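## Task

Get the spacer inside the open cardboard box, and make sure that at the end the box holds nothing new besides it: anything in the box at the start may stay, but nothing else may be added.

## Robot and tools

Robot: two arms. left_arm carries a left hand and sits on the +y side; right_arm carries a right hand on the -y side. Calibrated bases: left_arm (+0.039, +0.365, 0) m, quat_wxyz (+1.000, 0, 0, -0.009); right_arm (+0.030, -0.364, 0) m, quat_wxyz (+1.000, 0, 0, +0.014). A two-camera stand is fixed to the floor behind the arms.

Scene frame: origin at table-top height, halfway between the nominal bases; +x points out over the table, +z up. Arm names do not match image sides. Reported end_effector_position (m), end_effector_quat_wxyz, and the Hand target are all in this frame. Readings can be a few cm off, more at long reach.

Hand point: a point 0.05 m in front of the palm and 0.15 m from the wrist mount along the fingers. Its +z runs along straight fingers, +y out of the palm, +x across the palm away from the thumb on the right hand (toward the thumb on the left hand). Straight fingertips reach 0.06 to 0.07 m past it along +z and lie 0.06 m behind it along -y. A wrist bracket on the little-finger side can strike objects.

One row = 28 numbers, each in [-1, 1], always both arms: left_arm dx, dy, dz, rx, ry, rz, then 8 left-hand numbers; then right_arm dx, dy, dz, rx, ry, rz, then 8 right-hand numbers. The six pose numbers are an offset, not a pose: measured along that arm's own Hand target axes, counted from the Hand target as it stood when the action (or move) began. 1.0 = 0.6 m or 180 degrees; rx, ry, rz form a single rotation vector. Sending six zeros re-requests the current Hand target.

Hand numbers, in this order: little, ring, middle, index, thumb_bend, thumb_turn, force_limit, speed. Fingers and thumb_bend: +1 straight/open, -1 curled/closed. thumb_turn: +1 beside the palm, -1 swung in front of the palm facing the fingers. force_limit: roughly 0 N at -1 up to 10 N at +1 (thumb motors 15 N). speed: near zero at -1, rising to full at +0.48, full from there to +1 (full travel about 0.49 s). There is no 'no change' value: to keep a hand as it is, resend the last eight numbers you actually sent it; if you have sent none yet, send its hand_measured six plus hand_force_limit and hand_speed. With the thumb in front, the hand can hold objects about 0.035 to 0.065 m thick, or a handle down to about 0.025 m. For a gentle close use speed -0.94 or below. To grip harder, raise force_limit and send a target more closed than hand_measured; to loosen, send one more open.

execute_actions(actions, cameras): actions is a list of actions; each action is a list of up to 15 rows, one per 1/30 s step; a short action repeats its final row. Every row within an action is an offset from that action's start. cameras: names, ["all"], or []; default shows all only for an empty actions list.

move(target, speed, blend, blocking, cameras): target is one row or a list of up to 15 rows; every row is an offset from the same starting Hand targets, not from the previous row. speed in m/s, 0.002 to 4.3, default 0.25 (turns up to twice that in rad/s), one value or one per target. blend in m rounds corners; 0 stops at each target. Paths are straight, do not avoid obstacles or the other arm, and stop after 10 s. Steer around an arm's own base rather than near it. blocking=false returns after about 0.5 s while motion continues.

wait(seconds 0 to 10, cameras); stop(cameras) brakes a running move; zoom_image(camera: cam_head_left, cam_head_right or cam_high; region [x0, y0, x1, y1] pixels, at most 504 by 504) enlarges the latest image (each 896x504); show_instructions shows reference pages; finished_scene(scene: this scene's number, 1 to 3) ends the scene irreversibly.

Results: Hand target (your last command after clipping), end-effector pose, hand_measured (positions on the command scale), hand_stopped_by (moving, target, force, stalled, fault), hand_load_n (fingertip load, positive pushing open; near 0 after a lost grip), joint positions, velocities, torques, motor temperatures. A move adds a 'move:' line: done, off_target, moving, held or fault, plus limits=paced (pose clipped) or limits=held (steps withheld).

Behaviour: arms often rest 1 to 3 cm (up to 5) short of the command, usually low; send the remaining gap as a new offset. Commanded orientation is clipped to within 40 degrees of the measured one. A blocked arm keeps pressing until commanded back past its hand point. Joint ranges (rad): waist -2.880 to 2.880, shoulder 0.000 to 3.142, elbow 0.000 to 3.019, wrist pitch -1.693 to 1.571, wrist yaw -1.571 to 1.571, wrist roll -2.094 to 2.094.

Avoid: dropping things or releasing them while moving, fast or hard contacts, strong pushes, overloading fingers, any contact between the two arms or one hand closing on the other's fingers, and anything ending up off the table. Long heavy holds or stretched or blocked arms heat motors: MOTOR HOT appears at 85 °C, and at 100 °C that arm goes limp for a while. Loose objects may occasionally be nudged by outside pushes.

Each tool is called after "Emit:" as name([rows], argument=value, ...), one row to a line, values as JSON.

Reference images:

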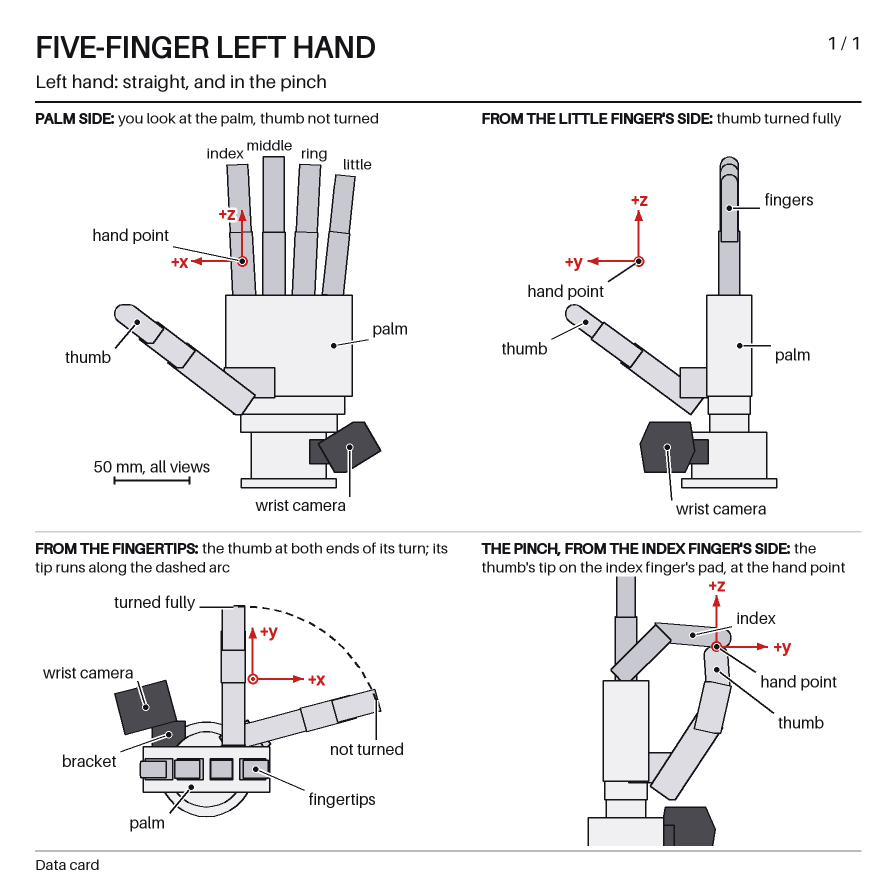

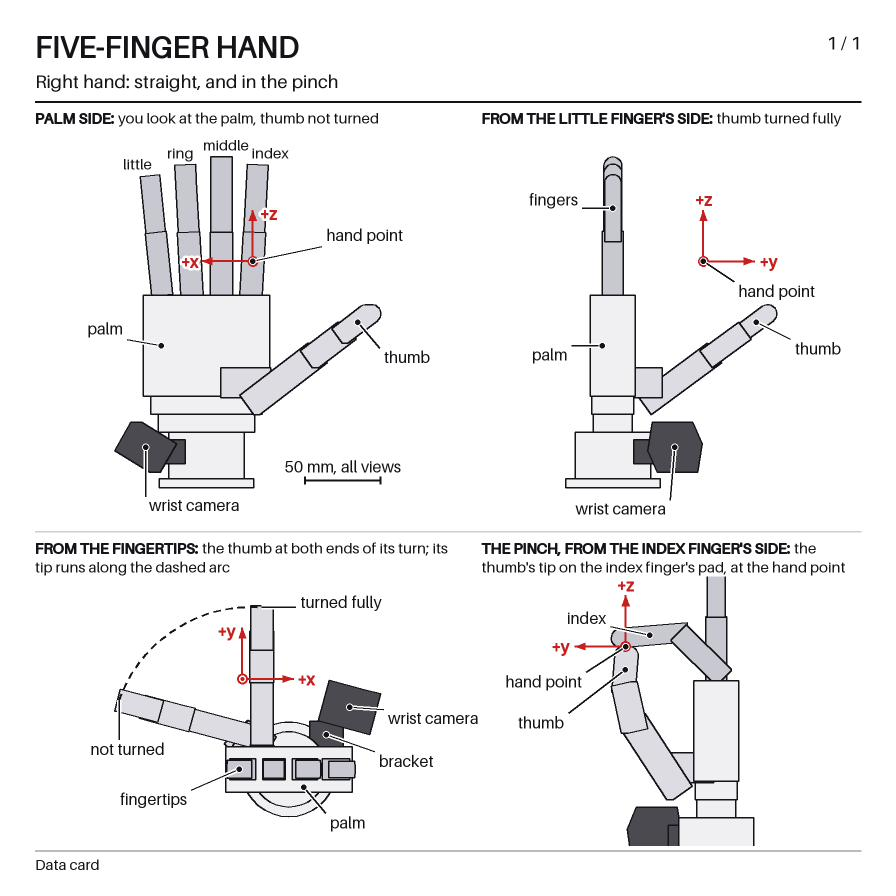

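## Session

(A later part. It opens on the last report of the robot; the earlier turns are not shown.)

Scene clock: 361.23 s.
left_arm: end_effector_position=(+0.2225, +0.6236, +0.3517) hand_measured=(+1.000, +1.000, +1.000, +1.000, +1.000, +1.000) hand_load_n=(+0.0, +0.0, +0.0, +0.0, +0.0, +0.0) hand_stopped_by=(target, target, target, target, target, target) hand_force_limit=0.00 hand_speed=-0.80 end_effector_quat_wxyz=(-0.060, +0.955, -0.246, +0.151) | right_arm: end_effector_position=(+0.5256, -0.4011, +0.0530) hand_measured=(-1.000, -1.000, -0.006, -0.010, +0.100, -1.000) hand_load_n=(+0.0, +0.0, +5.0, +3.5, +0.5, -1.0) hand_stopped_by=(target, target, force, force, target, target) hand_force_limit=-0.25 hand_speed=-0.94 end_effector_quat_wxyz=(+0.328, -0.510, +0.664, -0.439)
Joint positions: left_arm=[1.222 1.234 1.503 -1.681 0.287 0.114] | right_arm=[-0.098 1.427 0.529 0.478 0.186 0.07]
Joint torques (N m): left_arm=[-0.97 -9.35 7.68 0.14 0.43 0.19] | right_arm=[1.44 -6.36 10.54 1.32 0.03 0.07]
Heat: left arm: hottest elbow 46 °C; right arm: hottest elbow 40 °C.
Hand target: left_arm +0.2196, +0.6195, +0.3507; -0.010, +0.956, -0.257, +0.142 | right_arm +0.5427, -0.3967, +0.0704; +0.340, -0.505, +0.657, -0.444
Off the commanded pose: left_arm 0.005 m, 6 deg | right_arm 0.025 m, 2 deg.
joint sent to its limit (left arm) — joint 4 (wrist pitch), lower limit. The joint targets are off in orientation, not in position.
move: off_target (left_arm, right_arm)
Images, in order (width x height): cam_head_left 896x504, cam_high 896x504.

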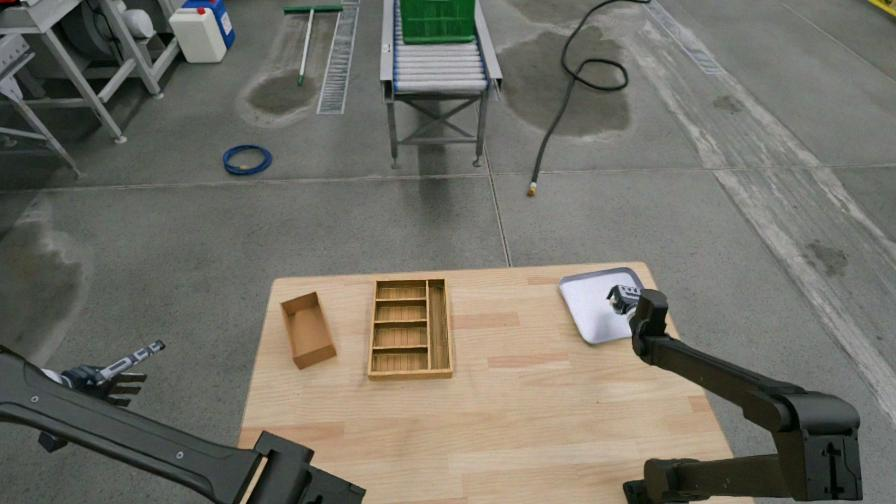

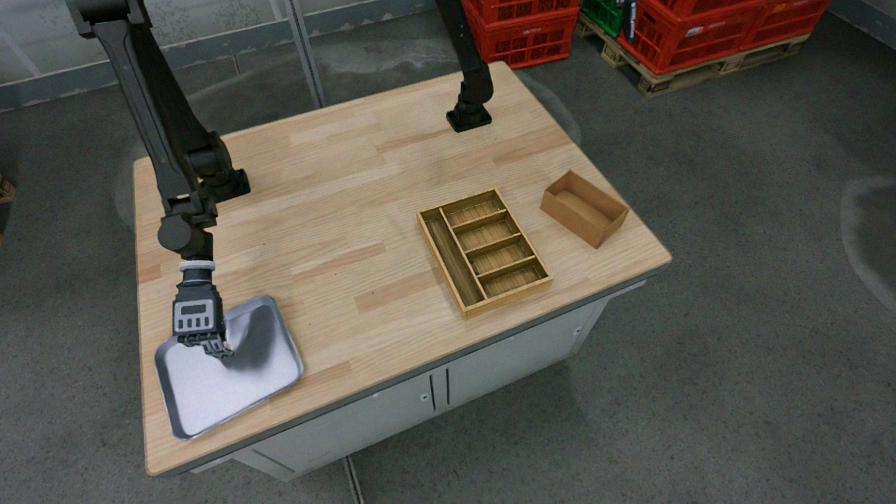

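Emit:
move([
  [0,0,0,0,0,0,1,1,1,1,1,1,0,-0.8,-0.2837,-0.2012,-0.1692,-0.0437,-0.1249,-0.0609,-1,-1,-0.5,-0.5,0.1,-1,-0.25,-0.94],
  [0,0,0,0,0,0,1,1,1,1,1,1,0,-0.8,-0.8397,-0.1895,-0.2878,-0.082,-0.2654,-0.1533,-1,-1,-0.5,-0.5,0.1,-1,-0.25,-0.94],
], cameras=["all"], speed=0.25, blend=0.05)

Emit:
zoom_image(camera="cam_high", region=[360, 150, 560, 290])

Scene clock: 383.33 s.
left_arm: end_effector_position=(+0.2225, +0.6236, +0.3517) hand_measured=(+1.000, +1.000, +1.000, +1.000, +1.000, +1.000) hand_load_n=(+0.0, +0.0, +0.0, +0.0, +0.0, -0.5) hand_stopped_by=(target, target, target, target, target, target) hand_force_limit=0.00 hand_speed=-0.80 end_effector_quat_wxyz=(-0.060, +0.955, -0.246, +0.151) | right_arm: end_effector_position=(+0.5484, +0.1147, +0.2276) hand_measured=(-1.000, -1.000, -0.006, -0.010, +0.100, -1.000) hand_load_n=(+0.0, +0.0, +5.0, +3.5, +0.5, -1.5) hand_stopped_by=(target, target, force, force, target, target) hand_force_limit=-0.25 hand_speed=-0.94 end_effector_quat_wxyz=(-0.392, +0.816, -0.386, +0.180)
Joint positions: left_arm=[1.222 1.234 1.503 -1.681 0.287 0.114] | right_arm=[0.674 1.747 1.619 -0.552 0.003 0.014]
Joint torques (N m): left_arm=[-1.08 -9.29 7.68 0.13 0.44 0.18] | right_arm=[0.44 -13.33 14.74 0.95 -0.11 -0.15]
Heat: left arm: hottest elbow 46 °C; right arm: hottest elbow 44 °C.
Hand target: left_arm +0.2196, +0.6195, +0.3507; -0.010, +0.956, -0.257, +0.142 | right_arm +0.5596, +0.1205, +0.2400; -0.397, +0.815, -0.380, +0.186
Off the commanded pose: left_arm 0.005 m, 6 deg | right_arm 0.018 m, 1 deg.
joint sent to its limit (left arm) — joint 4 (wrist pitch), lower limit. The joint targets are off in orientation, not in position.
move: off_target (left_arm, right_arm)

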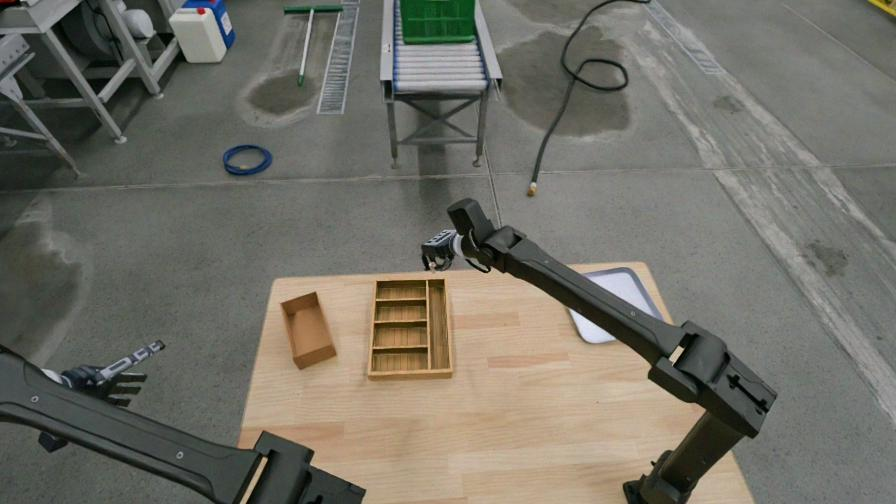

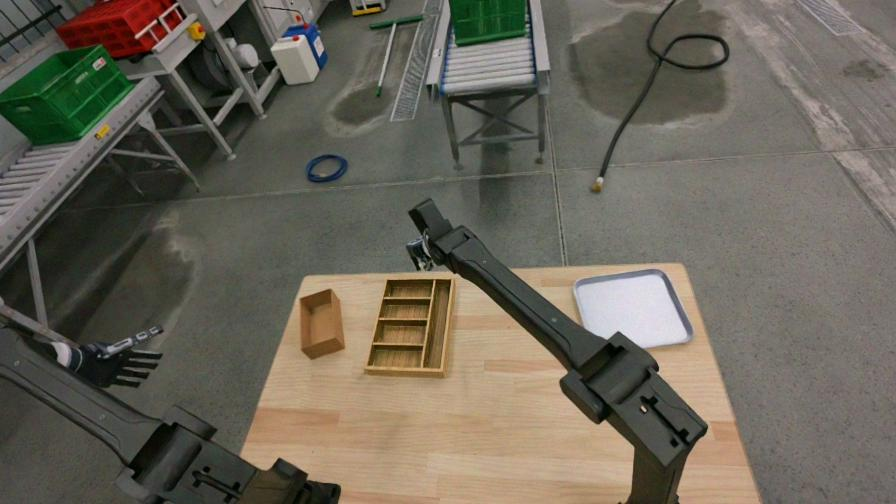

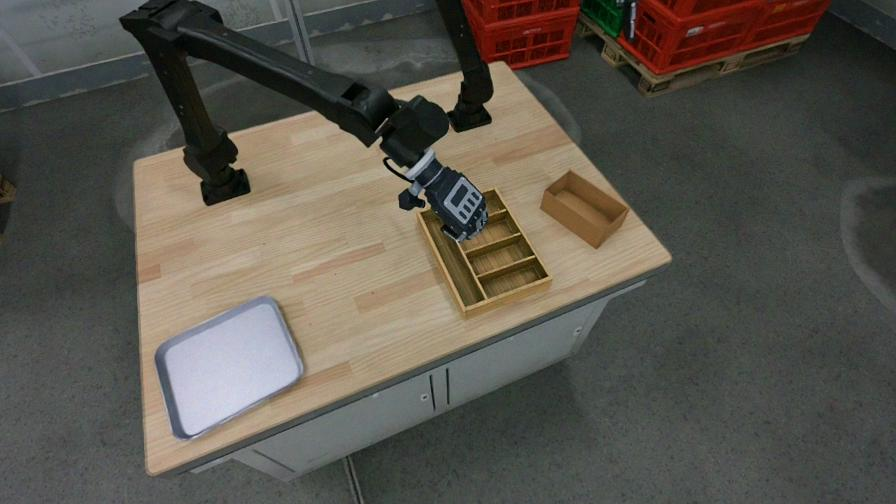

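Scaled by 2.520.

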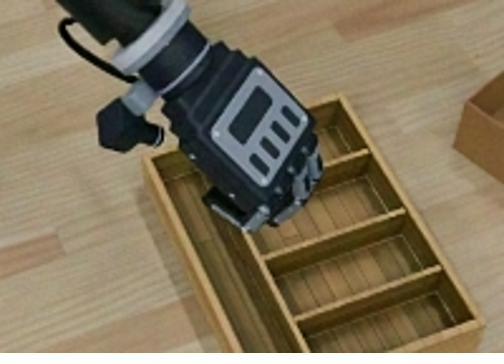

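Emit:
move(target=[0,0,0,0,0,0,1,1,1,1,1,1,0,-0.8,-0.5235,-0.0771,0.2556,-0.0109,-0.0863,-0.0699,-1,-1,-0.5,-0.5,0.1,-1,-0.25,-0.94], cameras=["all"], speed=0.2)

Emit:
zoom_image(camera="cam_high", region=[500, 130, 660, 270])

Emit:
zoom_image(camera="cam_head_left", region=[240, 240, 400, 380])

Scene clock: 395.57 s.
left_arm: end_effector_position=(+0.2225, +0.6236, +0.3517) hand_measured=(+1.000, +1.000, +1.000, +1.000, +1.000, +1.000) hand_load_n=(+0.0, +0.0, +0.0, +0.0, +0.0, +0.0) hand_stopped_by=(target, target, target, target, target, target) hand_force_limit=0.00 hand_speed=-0.80 end_effector_quat_wxyz=(-0.060, +0.955, -0.246, +0.151) | right_arm: end_effector_position=(+0.4675, +0.4547, +0.1779) hand_measured=(-1.000, -1.000, -0.006, -0.010, +0.100, -1.000) hand_load_n=(+0.0, +0.5, +5.0, +3.5, +1.0, -1.5) hand_stopped_by=(target, target, force, force, target, target) hand_force_limit=-0.25 hand_speed=-0.94 end_effector_quat_wxyz=(-0.440, +0.858, -0.237, +0.118)
Joint positions: left_arm=[1.222 1.234 1.503 -1.681 0.287 0.114] | right_arm=[1.02 2.586 2.881 -0.919 0.006 0.013]
Joint torques (N m): left_arm=[-1.03 -9.35 7.71 0.18 0.44 0.18] | right_arm=[1.32 -22.3 14.27 1.31 -0.15 -0.09]
Motor temperatures (°C): left_arm=[25 33 46 28 26 25] | right_arm=[30 36 46 28 24 27]
Heat: left arm: hottest elbow 46 °C; right arm: hottest elbow 46 °C.
Hand target: left_arm +0.2196, +0.6195, +0.3507; -0.010, +0.956, -0.257, +0.142 | right_arm +0.4724, +0.4571, +0.1815; -0.408, +0.875, -0.235, +0.110
Off the commanded pose: left_arm 0.005 m, 6 deg | right_arm 0.007 m, 4 deg.
elbow stopped short (right arm): the move would have taken joint 3 (elbow) straighter than the controller allows.
joint sent to its limit (left arm) — joint 4 (wrist pitch), lower limit. The joint targets are off in orientation, not in position.
move: off_target (left_arm, right_arm)

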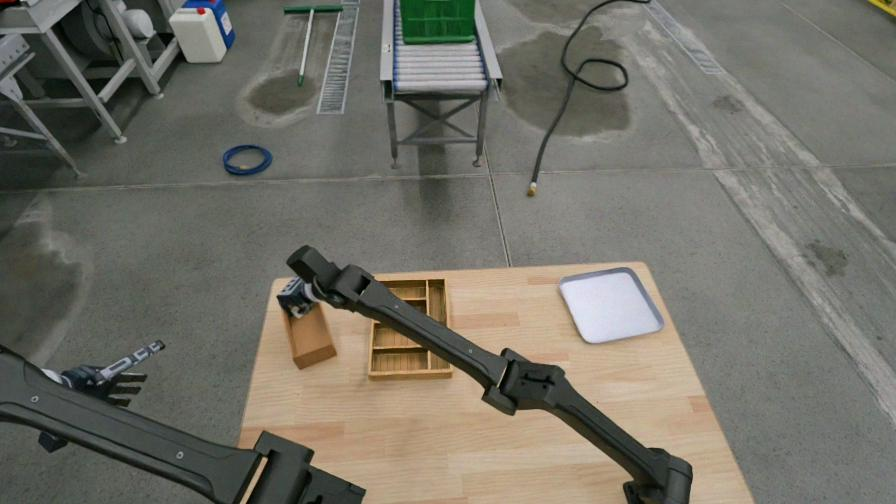

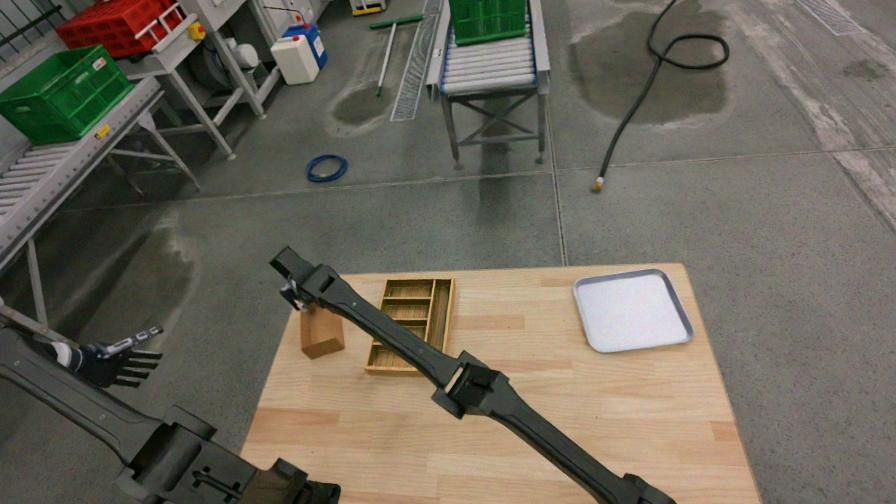

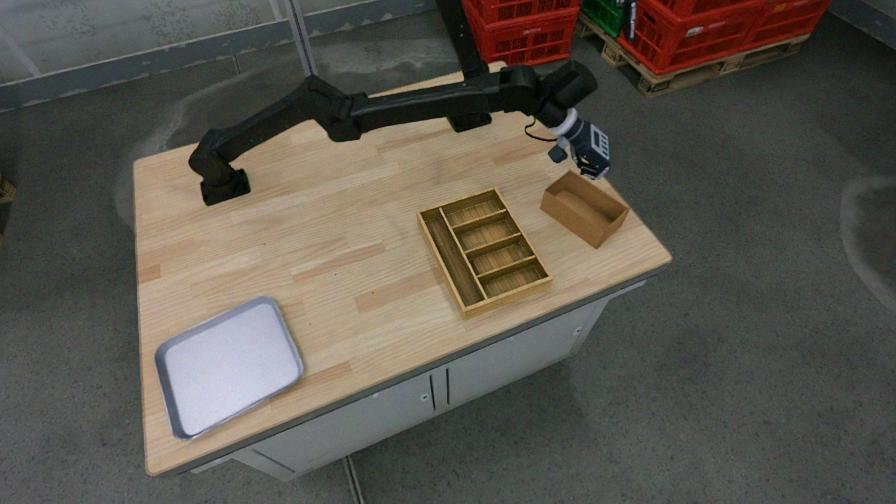

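Scaled by 3.150.

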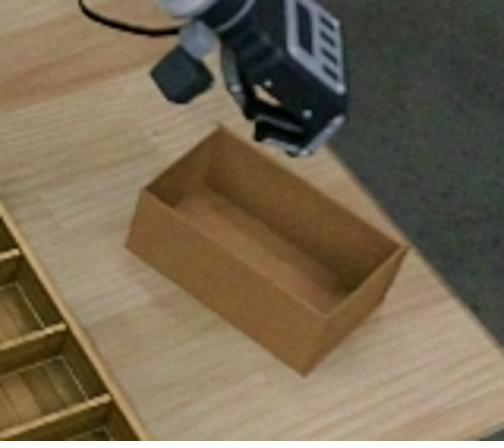

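Scaled by 3.150.

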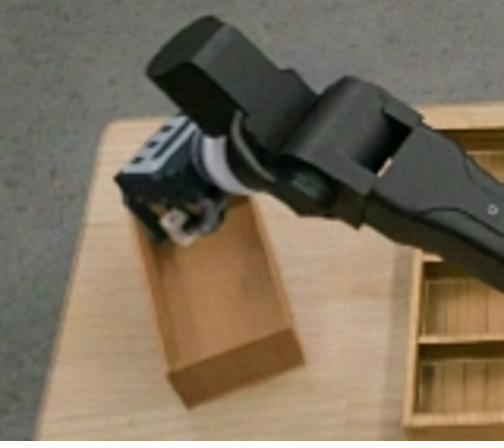

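Emit:
move(target=[0,0,0,0,0,0,1,1,1,1,1,1,0,-0.8,0,0.1468,0.1232,0,0,0,-1,-1,-0.5,-0.5,0.1,-1,-0.25,-0.94], cameras=["cam_high","cam_head_left"], speed=0.12)

Emit:
zoom_image(camera="cam_high", region=[520, 140, 640, 260])

Emit:
zoom_image(camera="cam_head_left", region=[250, 260, 370, 380])

Scene clock: 418.50 s.
left_arm: end_effector_position=(+0.2225, +0.6236, +0.3517) hand_measured=(+1.000, +1.000, +1.000, +1.000, +1.000, +1.000) hand_load_n=(+0.0, +0.0, +0.0, +0.0, +0.0, +0.0) hand_stopped_by=(target, target, target, target, target, target) hand_force_limit=0.00 hand_speed=-0.80 end_effector_quat_wxyz=(-0.060, +0.955, -0.246, +0.151) | right_arm: end_effector_position=(+0.4679, +0.4569, +0.0942) hand_measured=(-1.000, -1.000, -0.006, -0.010, +0.100, -1.000) hand_load_n=(+0.0, +0.0, +5.0, +3.5, +1.0, -1.5) hand_stopped_by=(target, target, force, force, target, target) hand_force_limit=-0.25 hand_speed=-0.94 end_effector_quat_wxyz=(-0.416, +0.871, -0.238, +0.110)
Joint positions: left_arm=[1.222 1.234 1.503 -1.681 0.287 0.114] | right_arm=[1.02 2.585 2.681 -0.778 0.001 0.01]
Joint torques (N m): left_arm=[-1.26 -9.29 7.65 0.14 0.43 0.19] | right_arm=[0.79 -22.07 9.28 2.39 -0.22 -0.17]
Motor temperatures (°C): left_arm=[25 33 46 28 26 25] | right_arm=[30 43 50 28 24 27]
Heat: left arm: hottest elbow 46 °C; right arm: hottest elbow 50 °C.
Hand target: left_arm +0.2196, +0.6195, +0.3507; -0.010, +0.956, -0.257, +0.142 | right_arm +0.4726, +0.4569, +0.0663; -0.408, +0.876, -0.235, +0.110
Off the commanded pose: left_arm 0.005 m, 6 deg | right_arm 0.028 m, 1 deg.
joint sent to its limit (left arm) — joint 4 (wrist pitch), lower limit. The joint targets are off in orientation, not in position.
move: off_target (left_arm, right_arm)
Images, in order (width x height): cam_head_left 896x504, cam_high 896x504.

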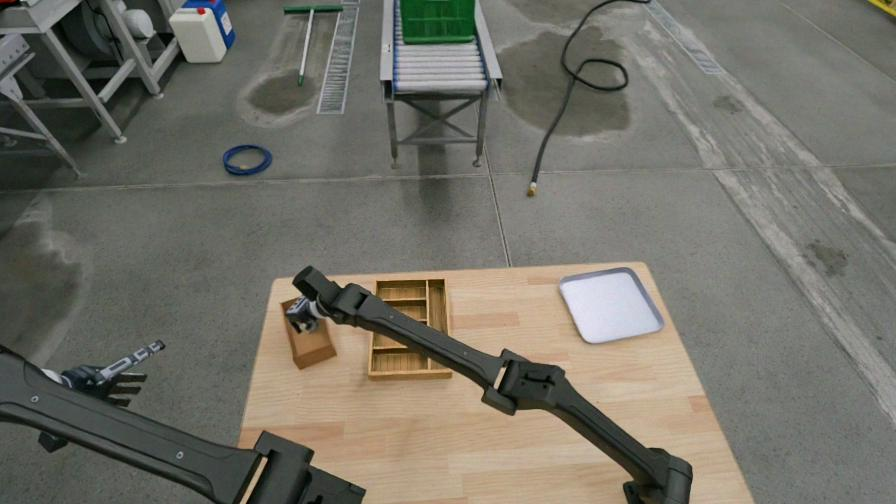

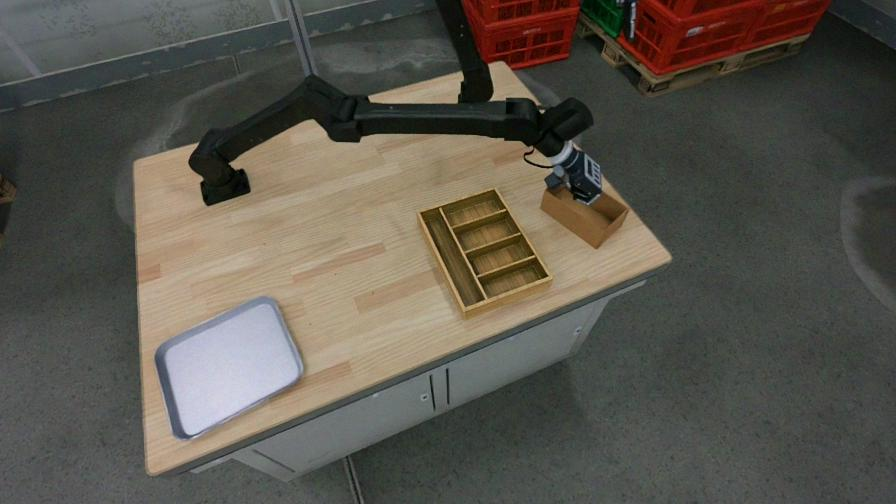

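Scaled by 4.200.

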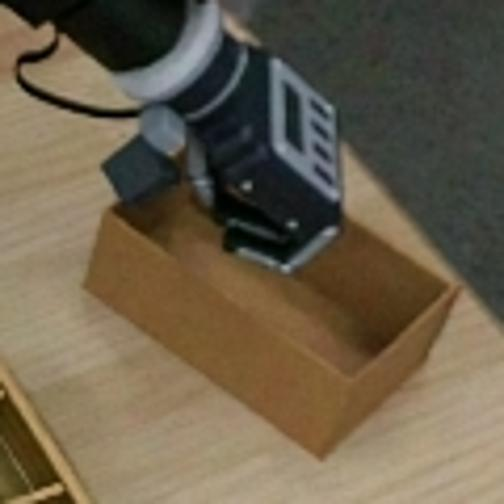

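Scaled by 4.200.

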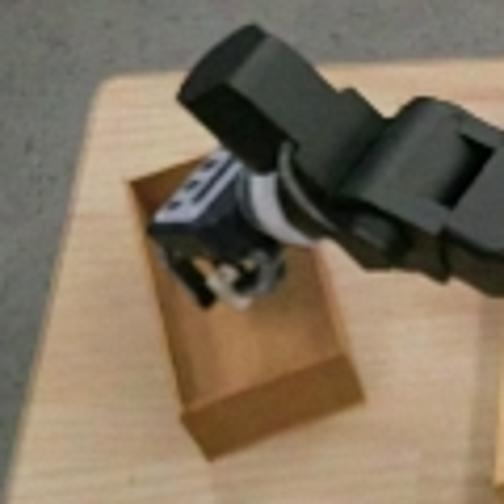

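Emit:
move(target=[0,0,0,0,0,0,1,1,1,1,1,1,0,-0.8,0,0.0153,0.0129,0,0,0,-1,-1,-0.5,-0.5,0.1,-1,-0.25,-0.94], cameras=["cam_high","cam_head_left"], speed=0.1)

Emit:
zoom_image(camera="cam_high", region=[550, 160, 620, 230])

Emit:
zoom_image(camera="cam_head_left", region=[270, 290, 340, 360])

Scene clock: 444.57 s.
left_arm: end_effector_position=(+0.2225, +0.6236, +0.3517) hand_measured=(+1.000, +1.000, +1.000, +1.000, +1.000, +1.000) hand_load_n=(+0.0, +0.0, +0.0, +0.0, +0.0, -0.5) hand_stopped_by=(target, target, target, target, target, target) hand_force_limit=0.00 hand_speed=-0.80 end_effector_quat_wxyz=(-0.060, +0.955, -0.246, +0.151) | right_arm: end_effector_position=(+0.4683, +0.4576, +0.0806) hand_measured=(-1.000, -1.000, -0.006, -0.010, +0.100, -1.000) hand_load_n=(+0.0, +0.0, +5.0, +3.5, +0.5, -1.5) hand_stopped_by=(target, target, force, force, target, target) hand_force_limit=-0.25 hand_speed=-0.94 end_effector_quat_wxyz=(-0.415, +0.871, -0.238, +0.110)
Joint positions: left_arm=[1.222 1.234 1.503 -1.681 0.287 0.114] | right_arm=[1.02 2.585 2.646 -0.745 0.001 0.01]
Joint torques (N m): left_arm=[-0.91 -9.35 7.71 0.08 0.44 0.19] | right_arm=[1.32 -22.18 9.25 2.55 -0.22 -0.2]
Heat: left arm: hottest elbow 46 °C; right arm: hottest elbow 46 °C.
Hand target: left_arm +0.2196, +0.6195, +0.3507; -0.010, +0.956, -0.257, +0.142 | right_arm +0.4726, +0.4569, +0.0542; -0.408, +0.876, -0.235, +0.110
Off the commanded pose: left_arm 0.005 m, 6 deg | right_arm 0.027 m, 1 deg.
joint sent to its limit (left arm) — joint 4 (wrist pitch), lower limit. The joint targets are off in orientation, not in position.
move: off_target (left_arm, right_arm)
Images, in order (width x height): cam_head_left 896x504, cam_high 896x504.

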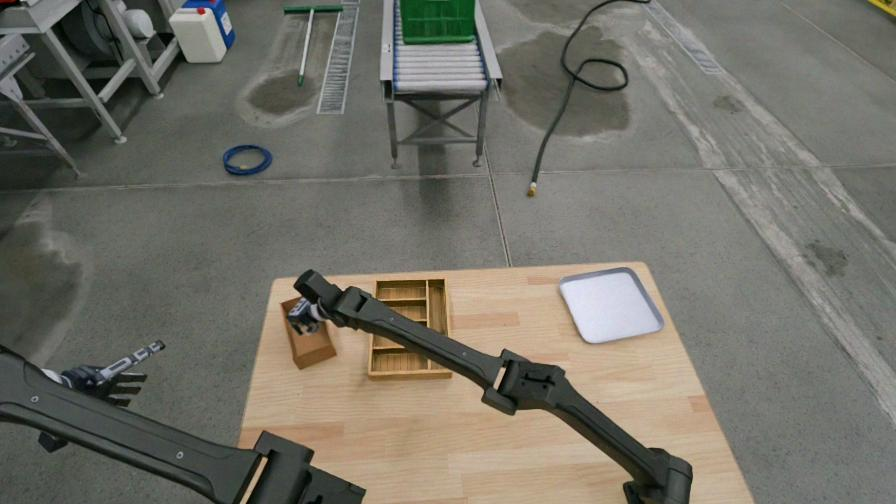

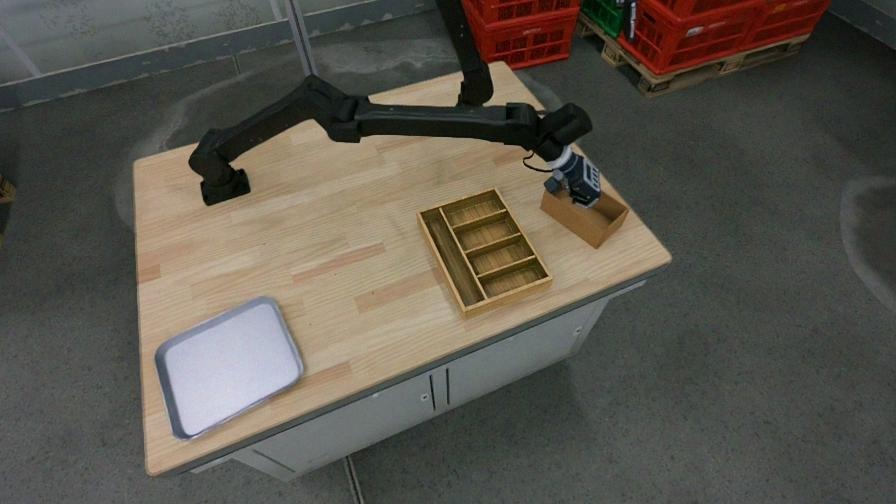

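Scaled by 7.200.

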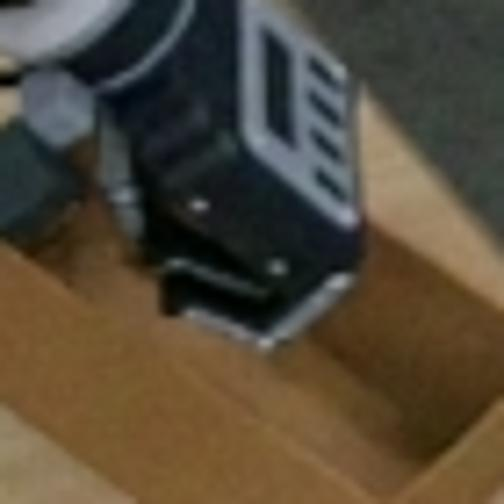

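Scaled by 7.200.

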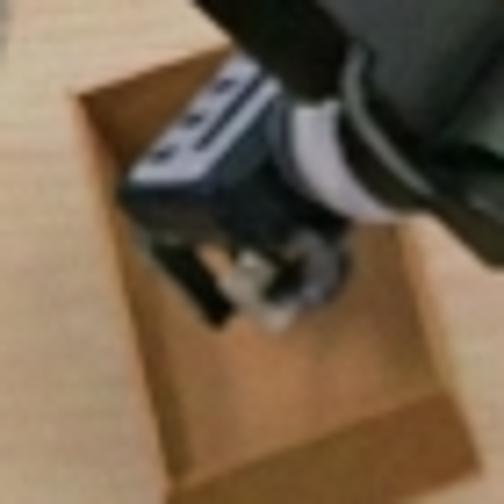

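Emit:
move(target=[0,0,0,0,0,0,1,1,1,1,1,1,0,-0.8,0,0.0281,0.0236,0,0,0,-1,-1,-0.5,-0.5,0.1,-1,-0.25,-0.94], cameras=["cam_high","cam_head_left"], speed=0.1)

Emit:
zoom_image(camera="cam_high", region=[550, 160, 620, 230])

Emit:
zoom_image(camera="cam_head_left", region=[270, 290, 340, 360])

Scene clock: 456.93 s.
left_arm: end_effector_position=(+0.2225, +0.6236, +0.3517) hand_measured=(+1.000, +1.000, +1.000, +1.000, +1.000, +1.000) hand_load_n=(+0.0, +0.0, +0.0, +0.0, -0.5, +0.0) hand_stopped_by=(target, target, target, target, target, target) hand_force_limit=0.00 hand_speed=-0.80 end_effector_quat_wxyz=(-0.060, +0.955, -0.246, +0.151) | right_arm: end_effector_position=(+0.4688, +0.4586, +0.0598) hand_measured=(-1.000, -1.000, -0.006, -0.010, +0.100, -1.000) hand_load_n=(+0.0, +0.0, +5.0, +3.5, +1.0, -1.0) hand_stopped_by=(target, target, force, force, target, target) hand_force_limit=-0.25 hand_speed=-0.94 end_effector_quat_wxyz=(-0.416, +0.871, -0.238, +0.110)
Joint positions: left_arm=[1.222 1.234 1.503 -1.681 0.287 0.114] | right_arm=[1.02 2.585 2.591 -0.687 0.001 0.01]
Joint torques (N m): left_arm=[-1.08 -9.35 7.64 0.14 0.44 0.17] | right_arm=[1.32 -22.48 9.16 2.47 -0.21 -0.11]
Motor temperatures (°C): left_arm=[25 33 46 28 26 25] | right_arm=[30 42 45 28 24 27]
Heat: left arm: hottest elbow 46 °C; right arm: hottest elbow 45 °C.
Hand target: left_arm +0.2196, +0.6195, +0.3507; -0.010, +0.956, -0.257, +0.142 | right_arm +0.4726, +0.4569, +0.0323; -0.408, +0.876, -0.235, +0.110
Off the commanded pose: left_arm 0.005 m, 6 deg | right_arm 0.028 m, 1 deg.
joint sent to its limit (left arm) — joint 4 (wrist pitch), lower limit. The joint targets are off in orientation, not in position.
move: off_target (left_arm, right_arm)
Images, in order (width x height): cam_head_left 896x504, cam_high 896x504.

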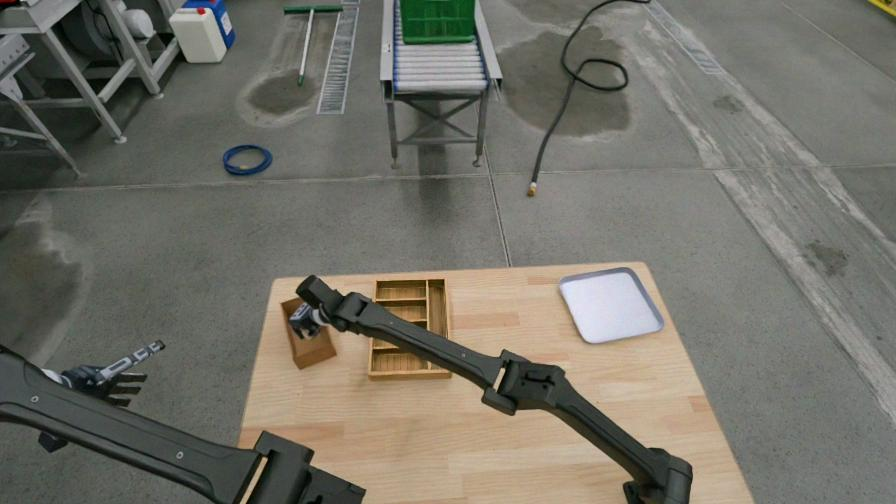

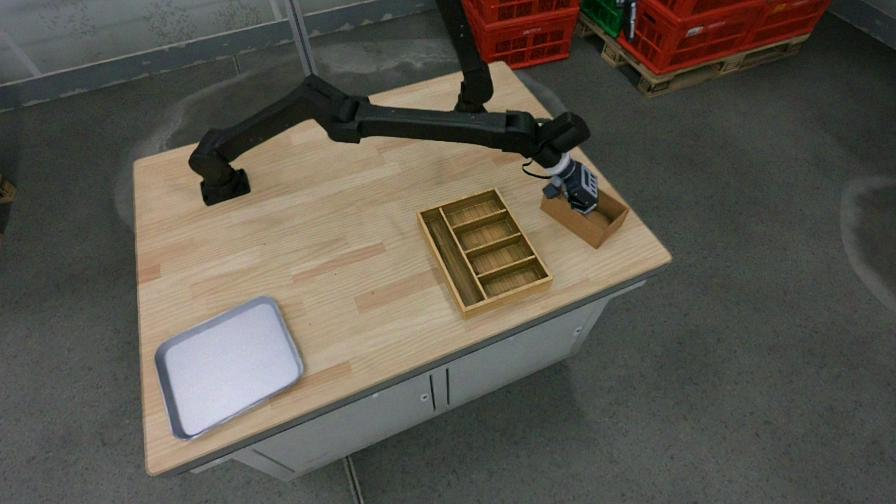

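Scaled by 7.200.

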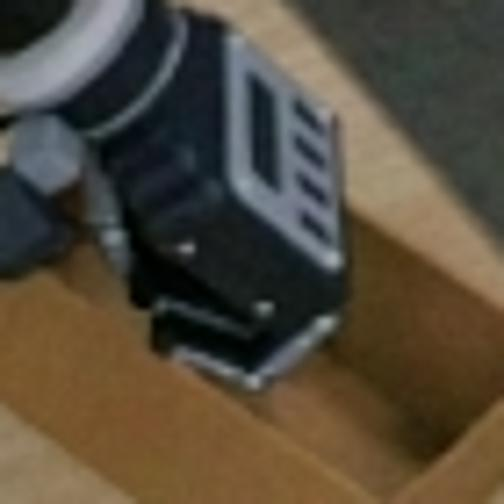

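Scaled by 7.200.

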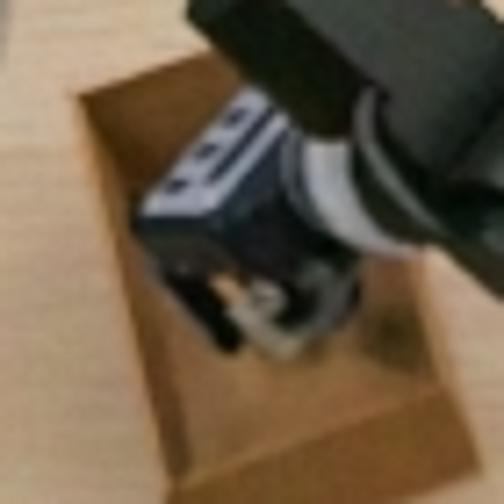

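Emit:
move(target=[0,0,0,0,0,0,1,1,1,1,1,1,0,-0.8,0,-0.01,-0.008,0,0,0,-1,-1,0.3,0.3,0.3,-1,-0.25,-0.7], cameras=["cam_high","cam_head_left"], speed=0.1)

Emit:
zoom_image(camera="cam_head_left", region=[270, 290, 340, 360])

Scene clock: 466.83 s.
left_arm: end_effector_position=(+0.2225, +0.6236, +0.3517) hand_measured=(+1.000, +1.000, +1.000, +1.000, +1.000, +1.000) hand_load_n=(+0.0, +0.0, +0.0, +0.0, +0.0, +0.0) hand_stopped_by=(target, target, target, target, target, target) hand_force_limit=0.00 hand_speed=-0.80 end_effector_quat_wxyz=(-0.060, +0.955, -0.246, +0.151) | right_arm: end_effector_position=(+0.4689, +0.4588, +0.0589) hand_measured=(-1.000, -1.000, +0.300, +0.300, +0.300, -1.000) hand_load_n=(+0.0, +0.0, +0.0, +0.0, +0.0, +0.0) hand_stopped_by=(target, target, target, target, target, target) hand_force_limit=-0.25 hand_speed=-0.70 end_effector_quat_wxyz=(-0.417, +0.871, -0.238, +0.110)
Joint positions: left_arm=[1.222 1.234 1.503 -1.681 0.287 0.114] | right_arm=[1.02 2.585 2.588 -0.683 0.001 0.009]
Joint torques (N m): left_arm=[-1.08 -9.35 7.65 0.16 0.43 0.18] | right_arm=[0.73 -22.48 11.43 1.48 -0.13 -0.1]
Heat: left arm: hottest elbow 46 °C; right arm: hottest elbow 44 °C.
Hand target: left_arm +0.2196, +0.6195, +0.3507; -0.010, +0.956, -0.257, +0.142 | right_arm +0.4727, +0.4571, +0.0401; -0.408, +0.875, -0.235, +0.110
Off the commanded pose: left_arm 0.005 m, 6 deg | right_arm 0.019 m, 1 deg.
joint sent to its limit (left arm) — joint 4 (wrist pitch), lower limit. The joint targets are off in orientation, not in position.
move: off_target (left_arm, right_arm)
Images, in order (width x height): cam_head_left 896x504, cam_high 896x504.

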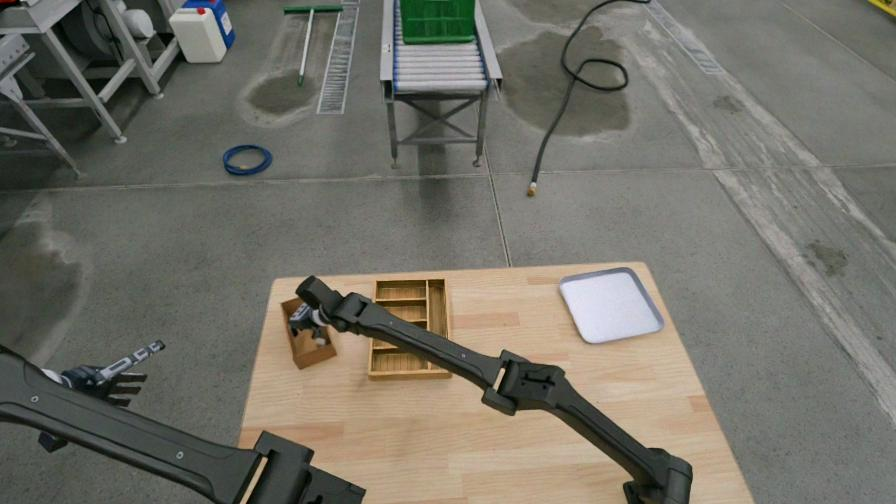

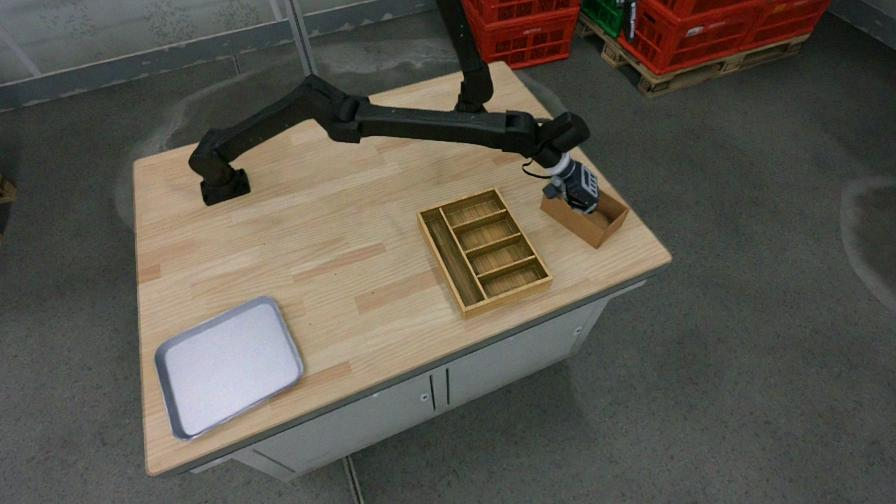

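Scaled by 7.200.

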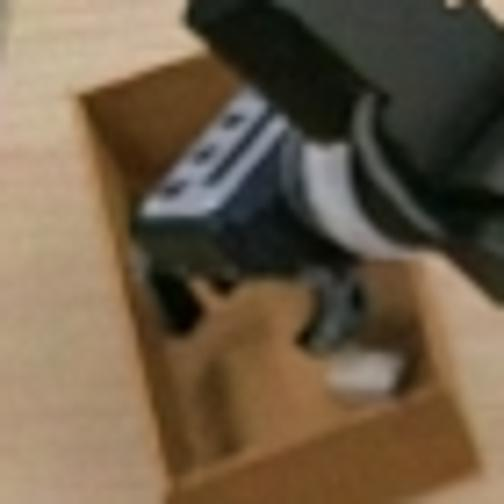

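Emit:
move(target=[0,0,0,0,0,0,1,1,1,1,1,1,0,-0.8,0,-0.1532,-0.1286,0,0,0,-1,-1,0.3,0.3,0.3,-1,-0.25,-0.7], cameras=["cam_high","cam_head_left"], speed=0.15)

Emit:
zoom_image(camera="cam_head_left", region=[250, 260, 370, 380])

Scene clock: 479.37 s.
left_arm: end_effector_position=(+0.2225, +0.6236, +0.3517) hand_measured=(+1.000, +1.000, +1.000, +1.000, +1.000, +1.000) hand_load_n=(+0.0, +0.0, +0.0, +0.0, +0.0, +0.0) hand_stopped_by=(target, target, target, target, target, target) hand_force_limit=0.00 hand_speed=-0.80 end_effector_quat_wxyz=(-0.060, +0.955, -0.246, +0.151) | right_arm: end_effector_position=(+0.4678, +0.4568, +0.1692) hand_measured=(-1.000, -1.000, +0.300, +0.300, +0.300, -1.000) hand_load_n=(+0.0, +0.0, +0.0, +0.0, +0.0, +0.0) hand_stopped_by=(target, target, target, target, target, target) hand_force_limit=-0.25 hand_speed=-0.70 end_effector_quat_wxyz=(-0.439, +0.860, -0.234, +0.116)
Joint positions: left_arm=[1.222 1.234 1.503 -1.681 0.287 0.114] | right_arm=[1.02 2.605 2.897 -0.92 0.001 0.009]
Joint torques (N m): left_arm=[-1.03 -9.23 7.69 0.12 0.44 0.19] | right_arm=[0.85 -21.66 12.72 1.14 0.06 -0.13]
Heat: left arm: hottest elbow 46 °C; right arm: hottest elbow 47 °C.
Hand target: left_arm +0.2196, +0.6195, +0.3507; -0.010, +0.956, -0.257, +0.142 | right_arm +0.4726, +0.4572, +0.1602; -0.408, +0.876, -0.235, +0.110
Off the commanded pose: left_arm 0.005 m, 6 deg | right_arm 0.010 m, 4 deg.
elbow stopped short (right arm): the move would have taken joint 3 (elbow) straighter than the controller allows.
joint sent to its limit (left arm) — joint 4 (wrist pitch), lower limit. The joint targets are off in orientation, not in position.
move: off_target (left_arm, right_arm)
Images, in order (width x height): cam_head_left 896x504, cam_high 896x504.

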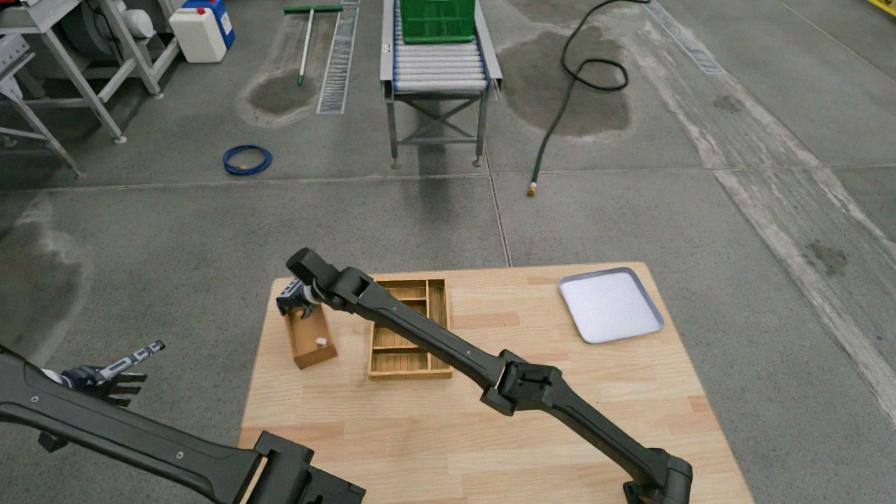

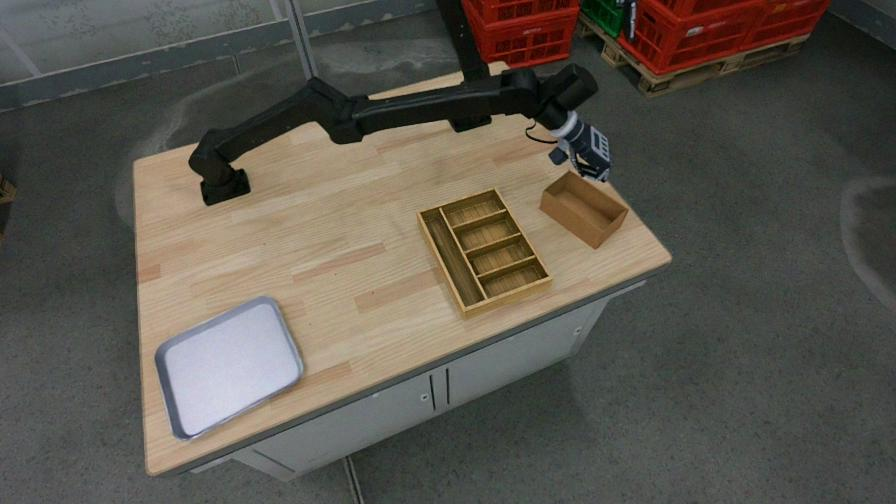

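Scaled by 4.200.

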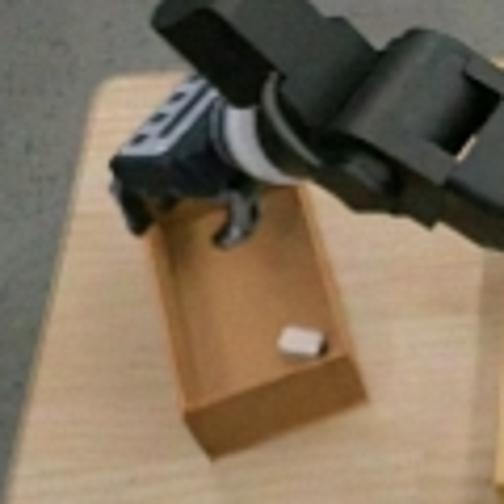

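Spacer is in the box.

Emit:
finished_scene(scene=2)

The scene is finished: the task was done.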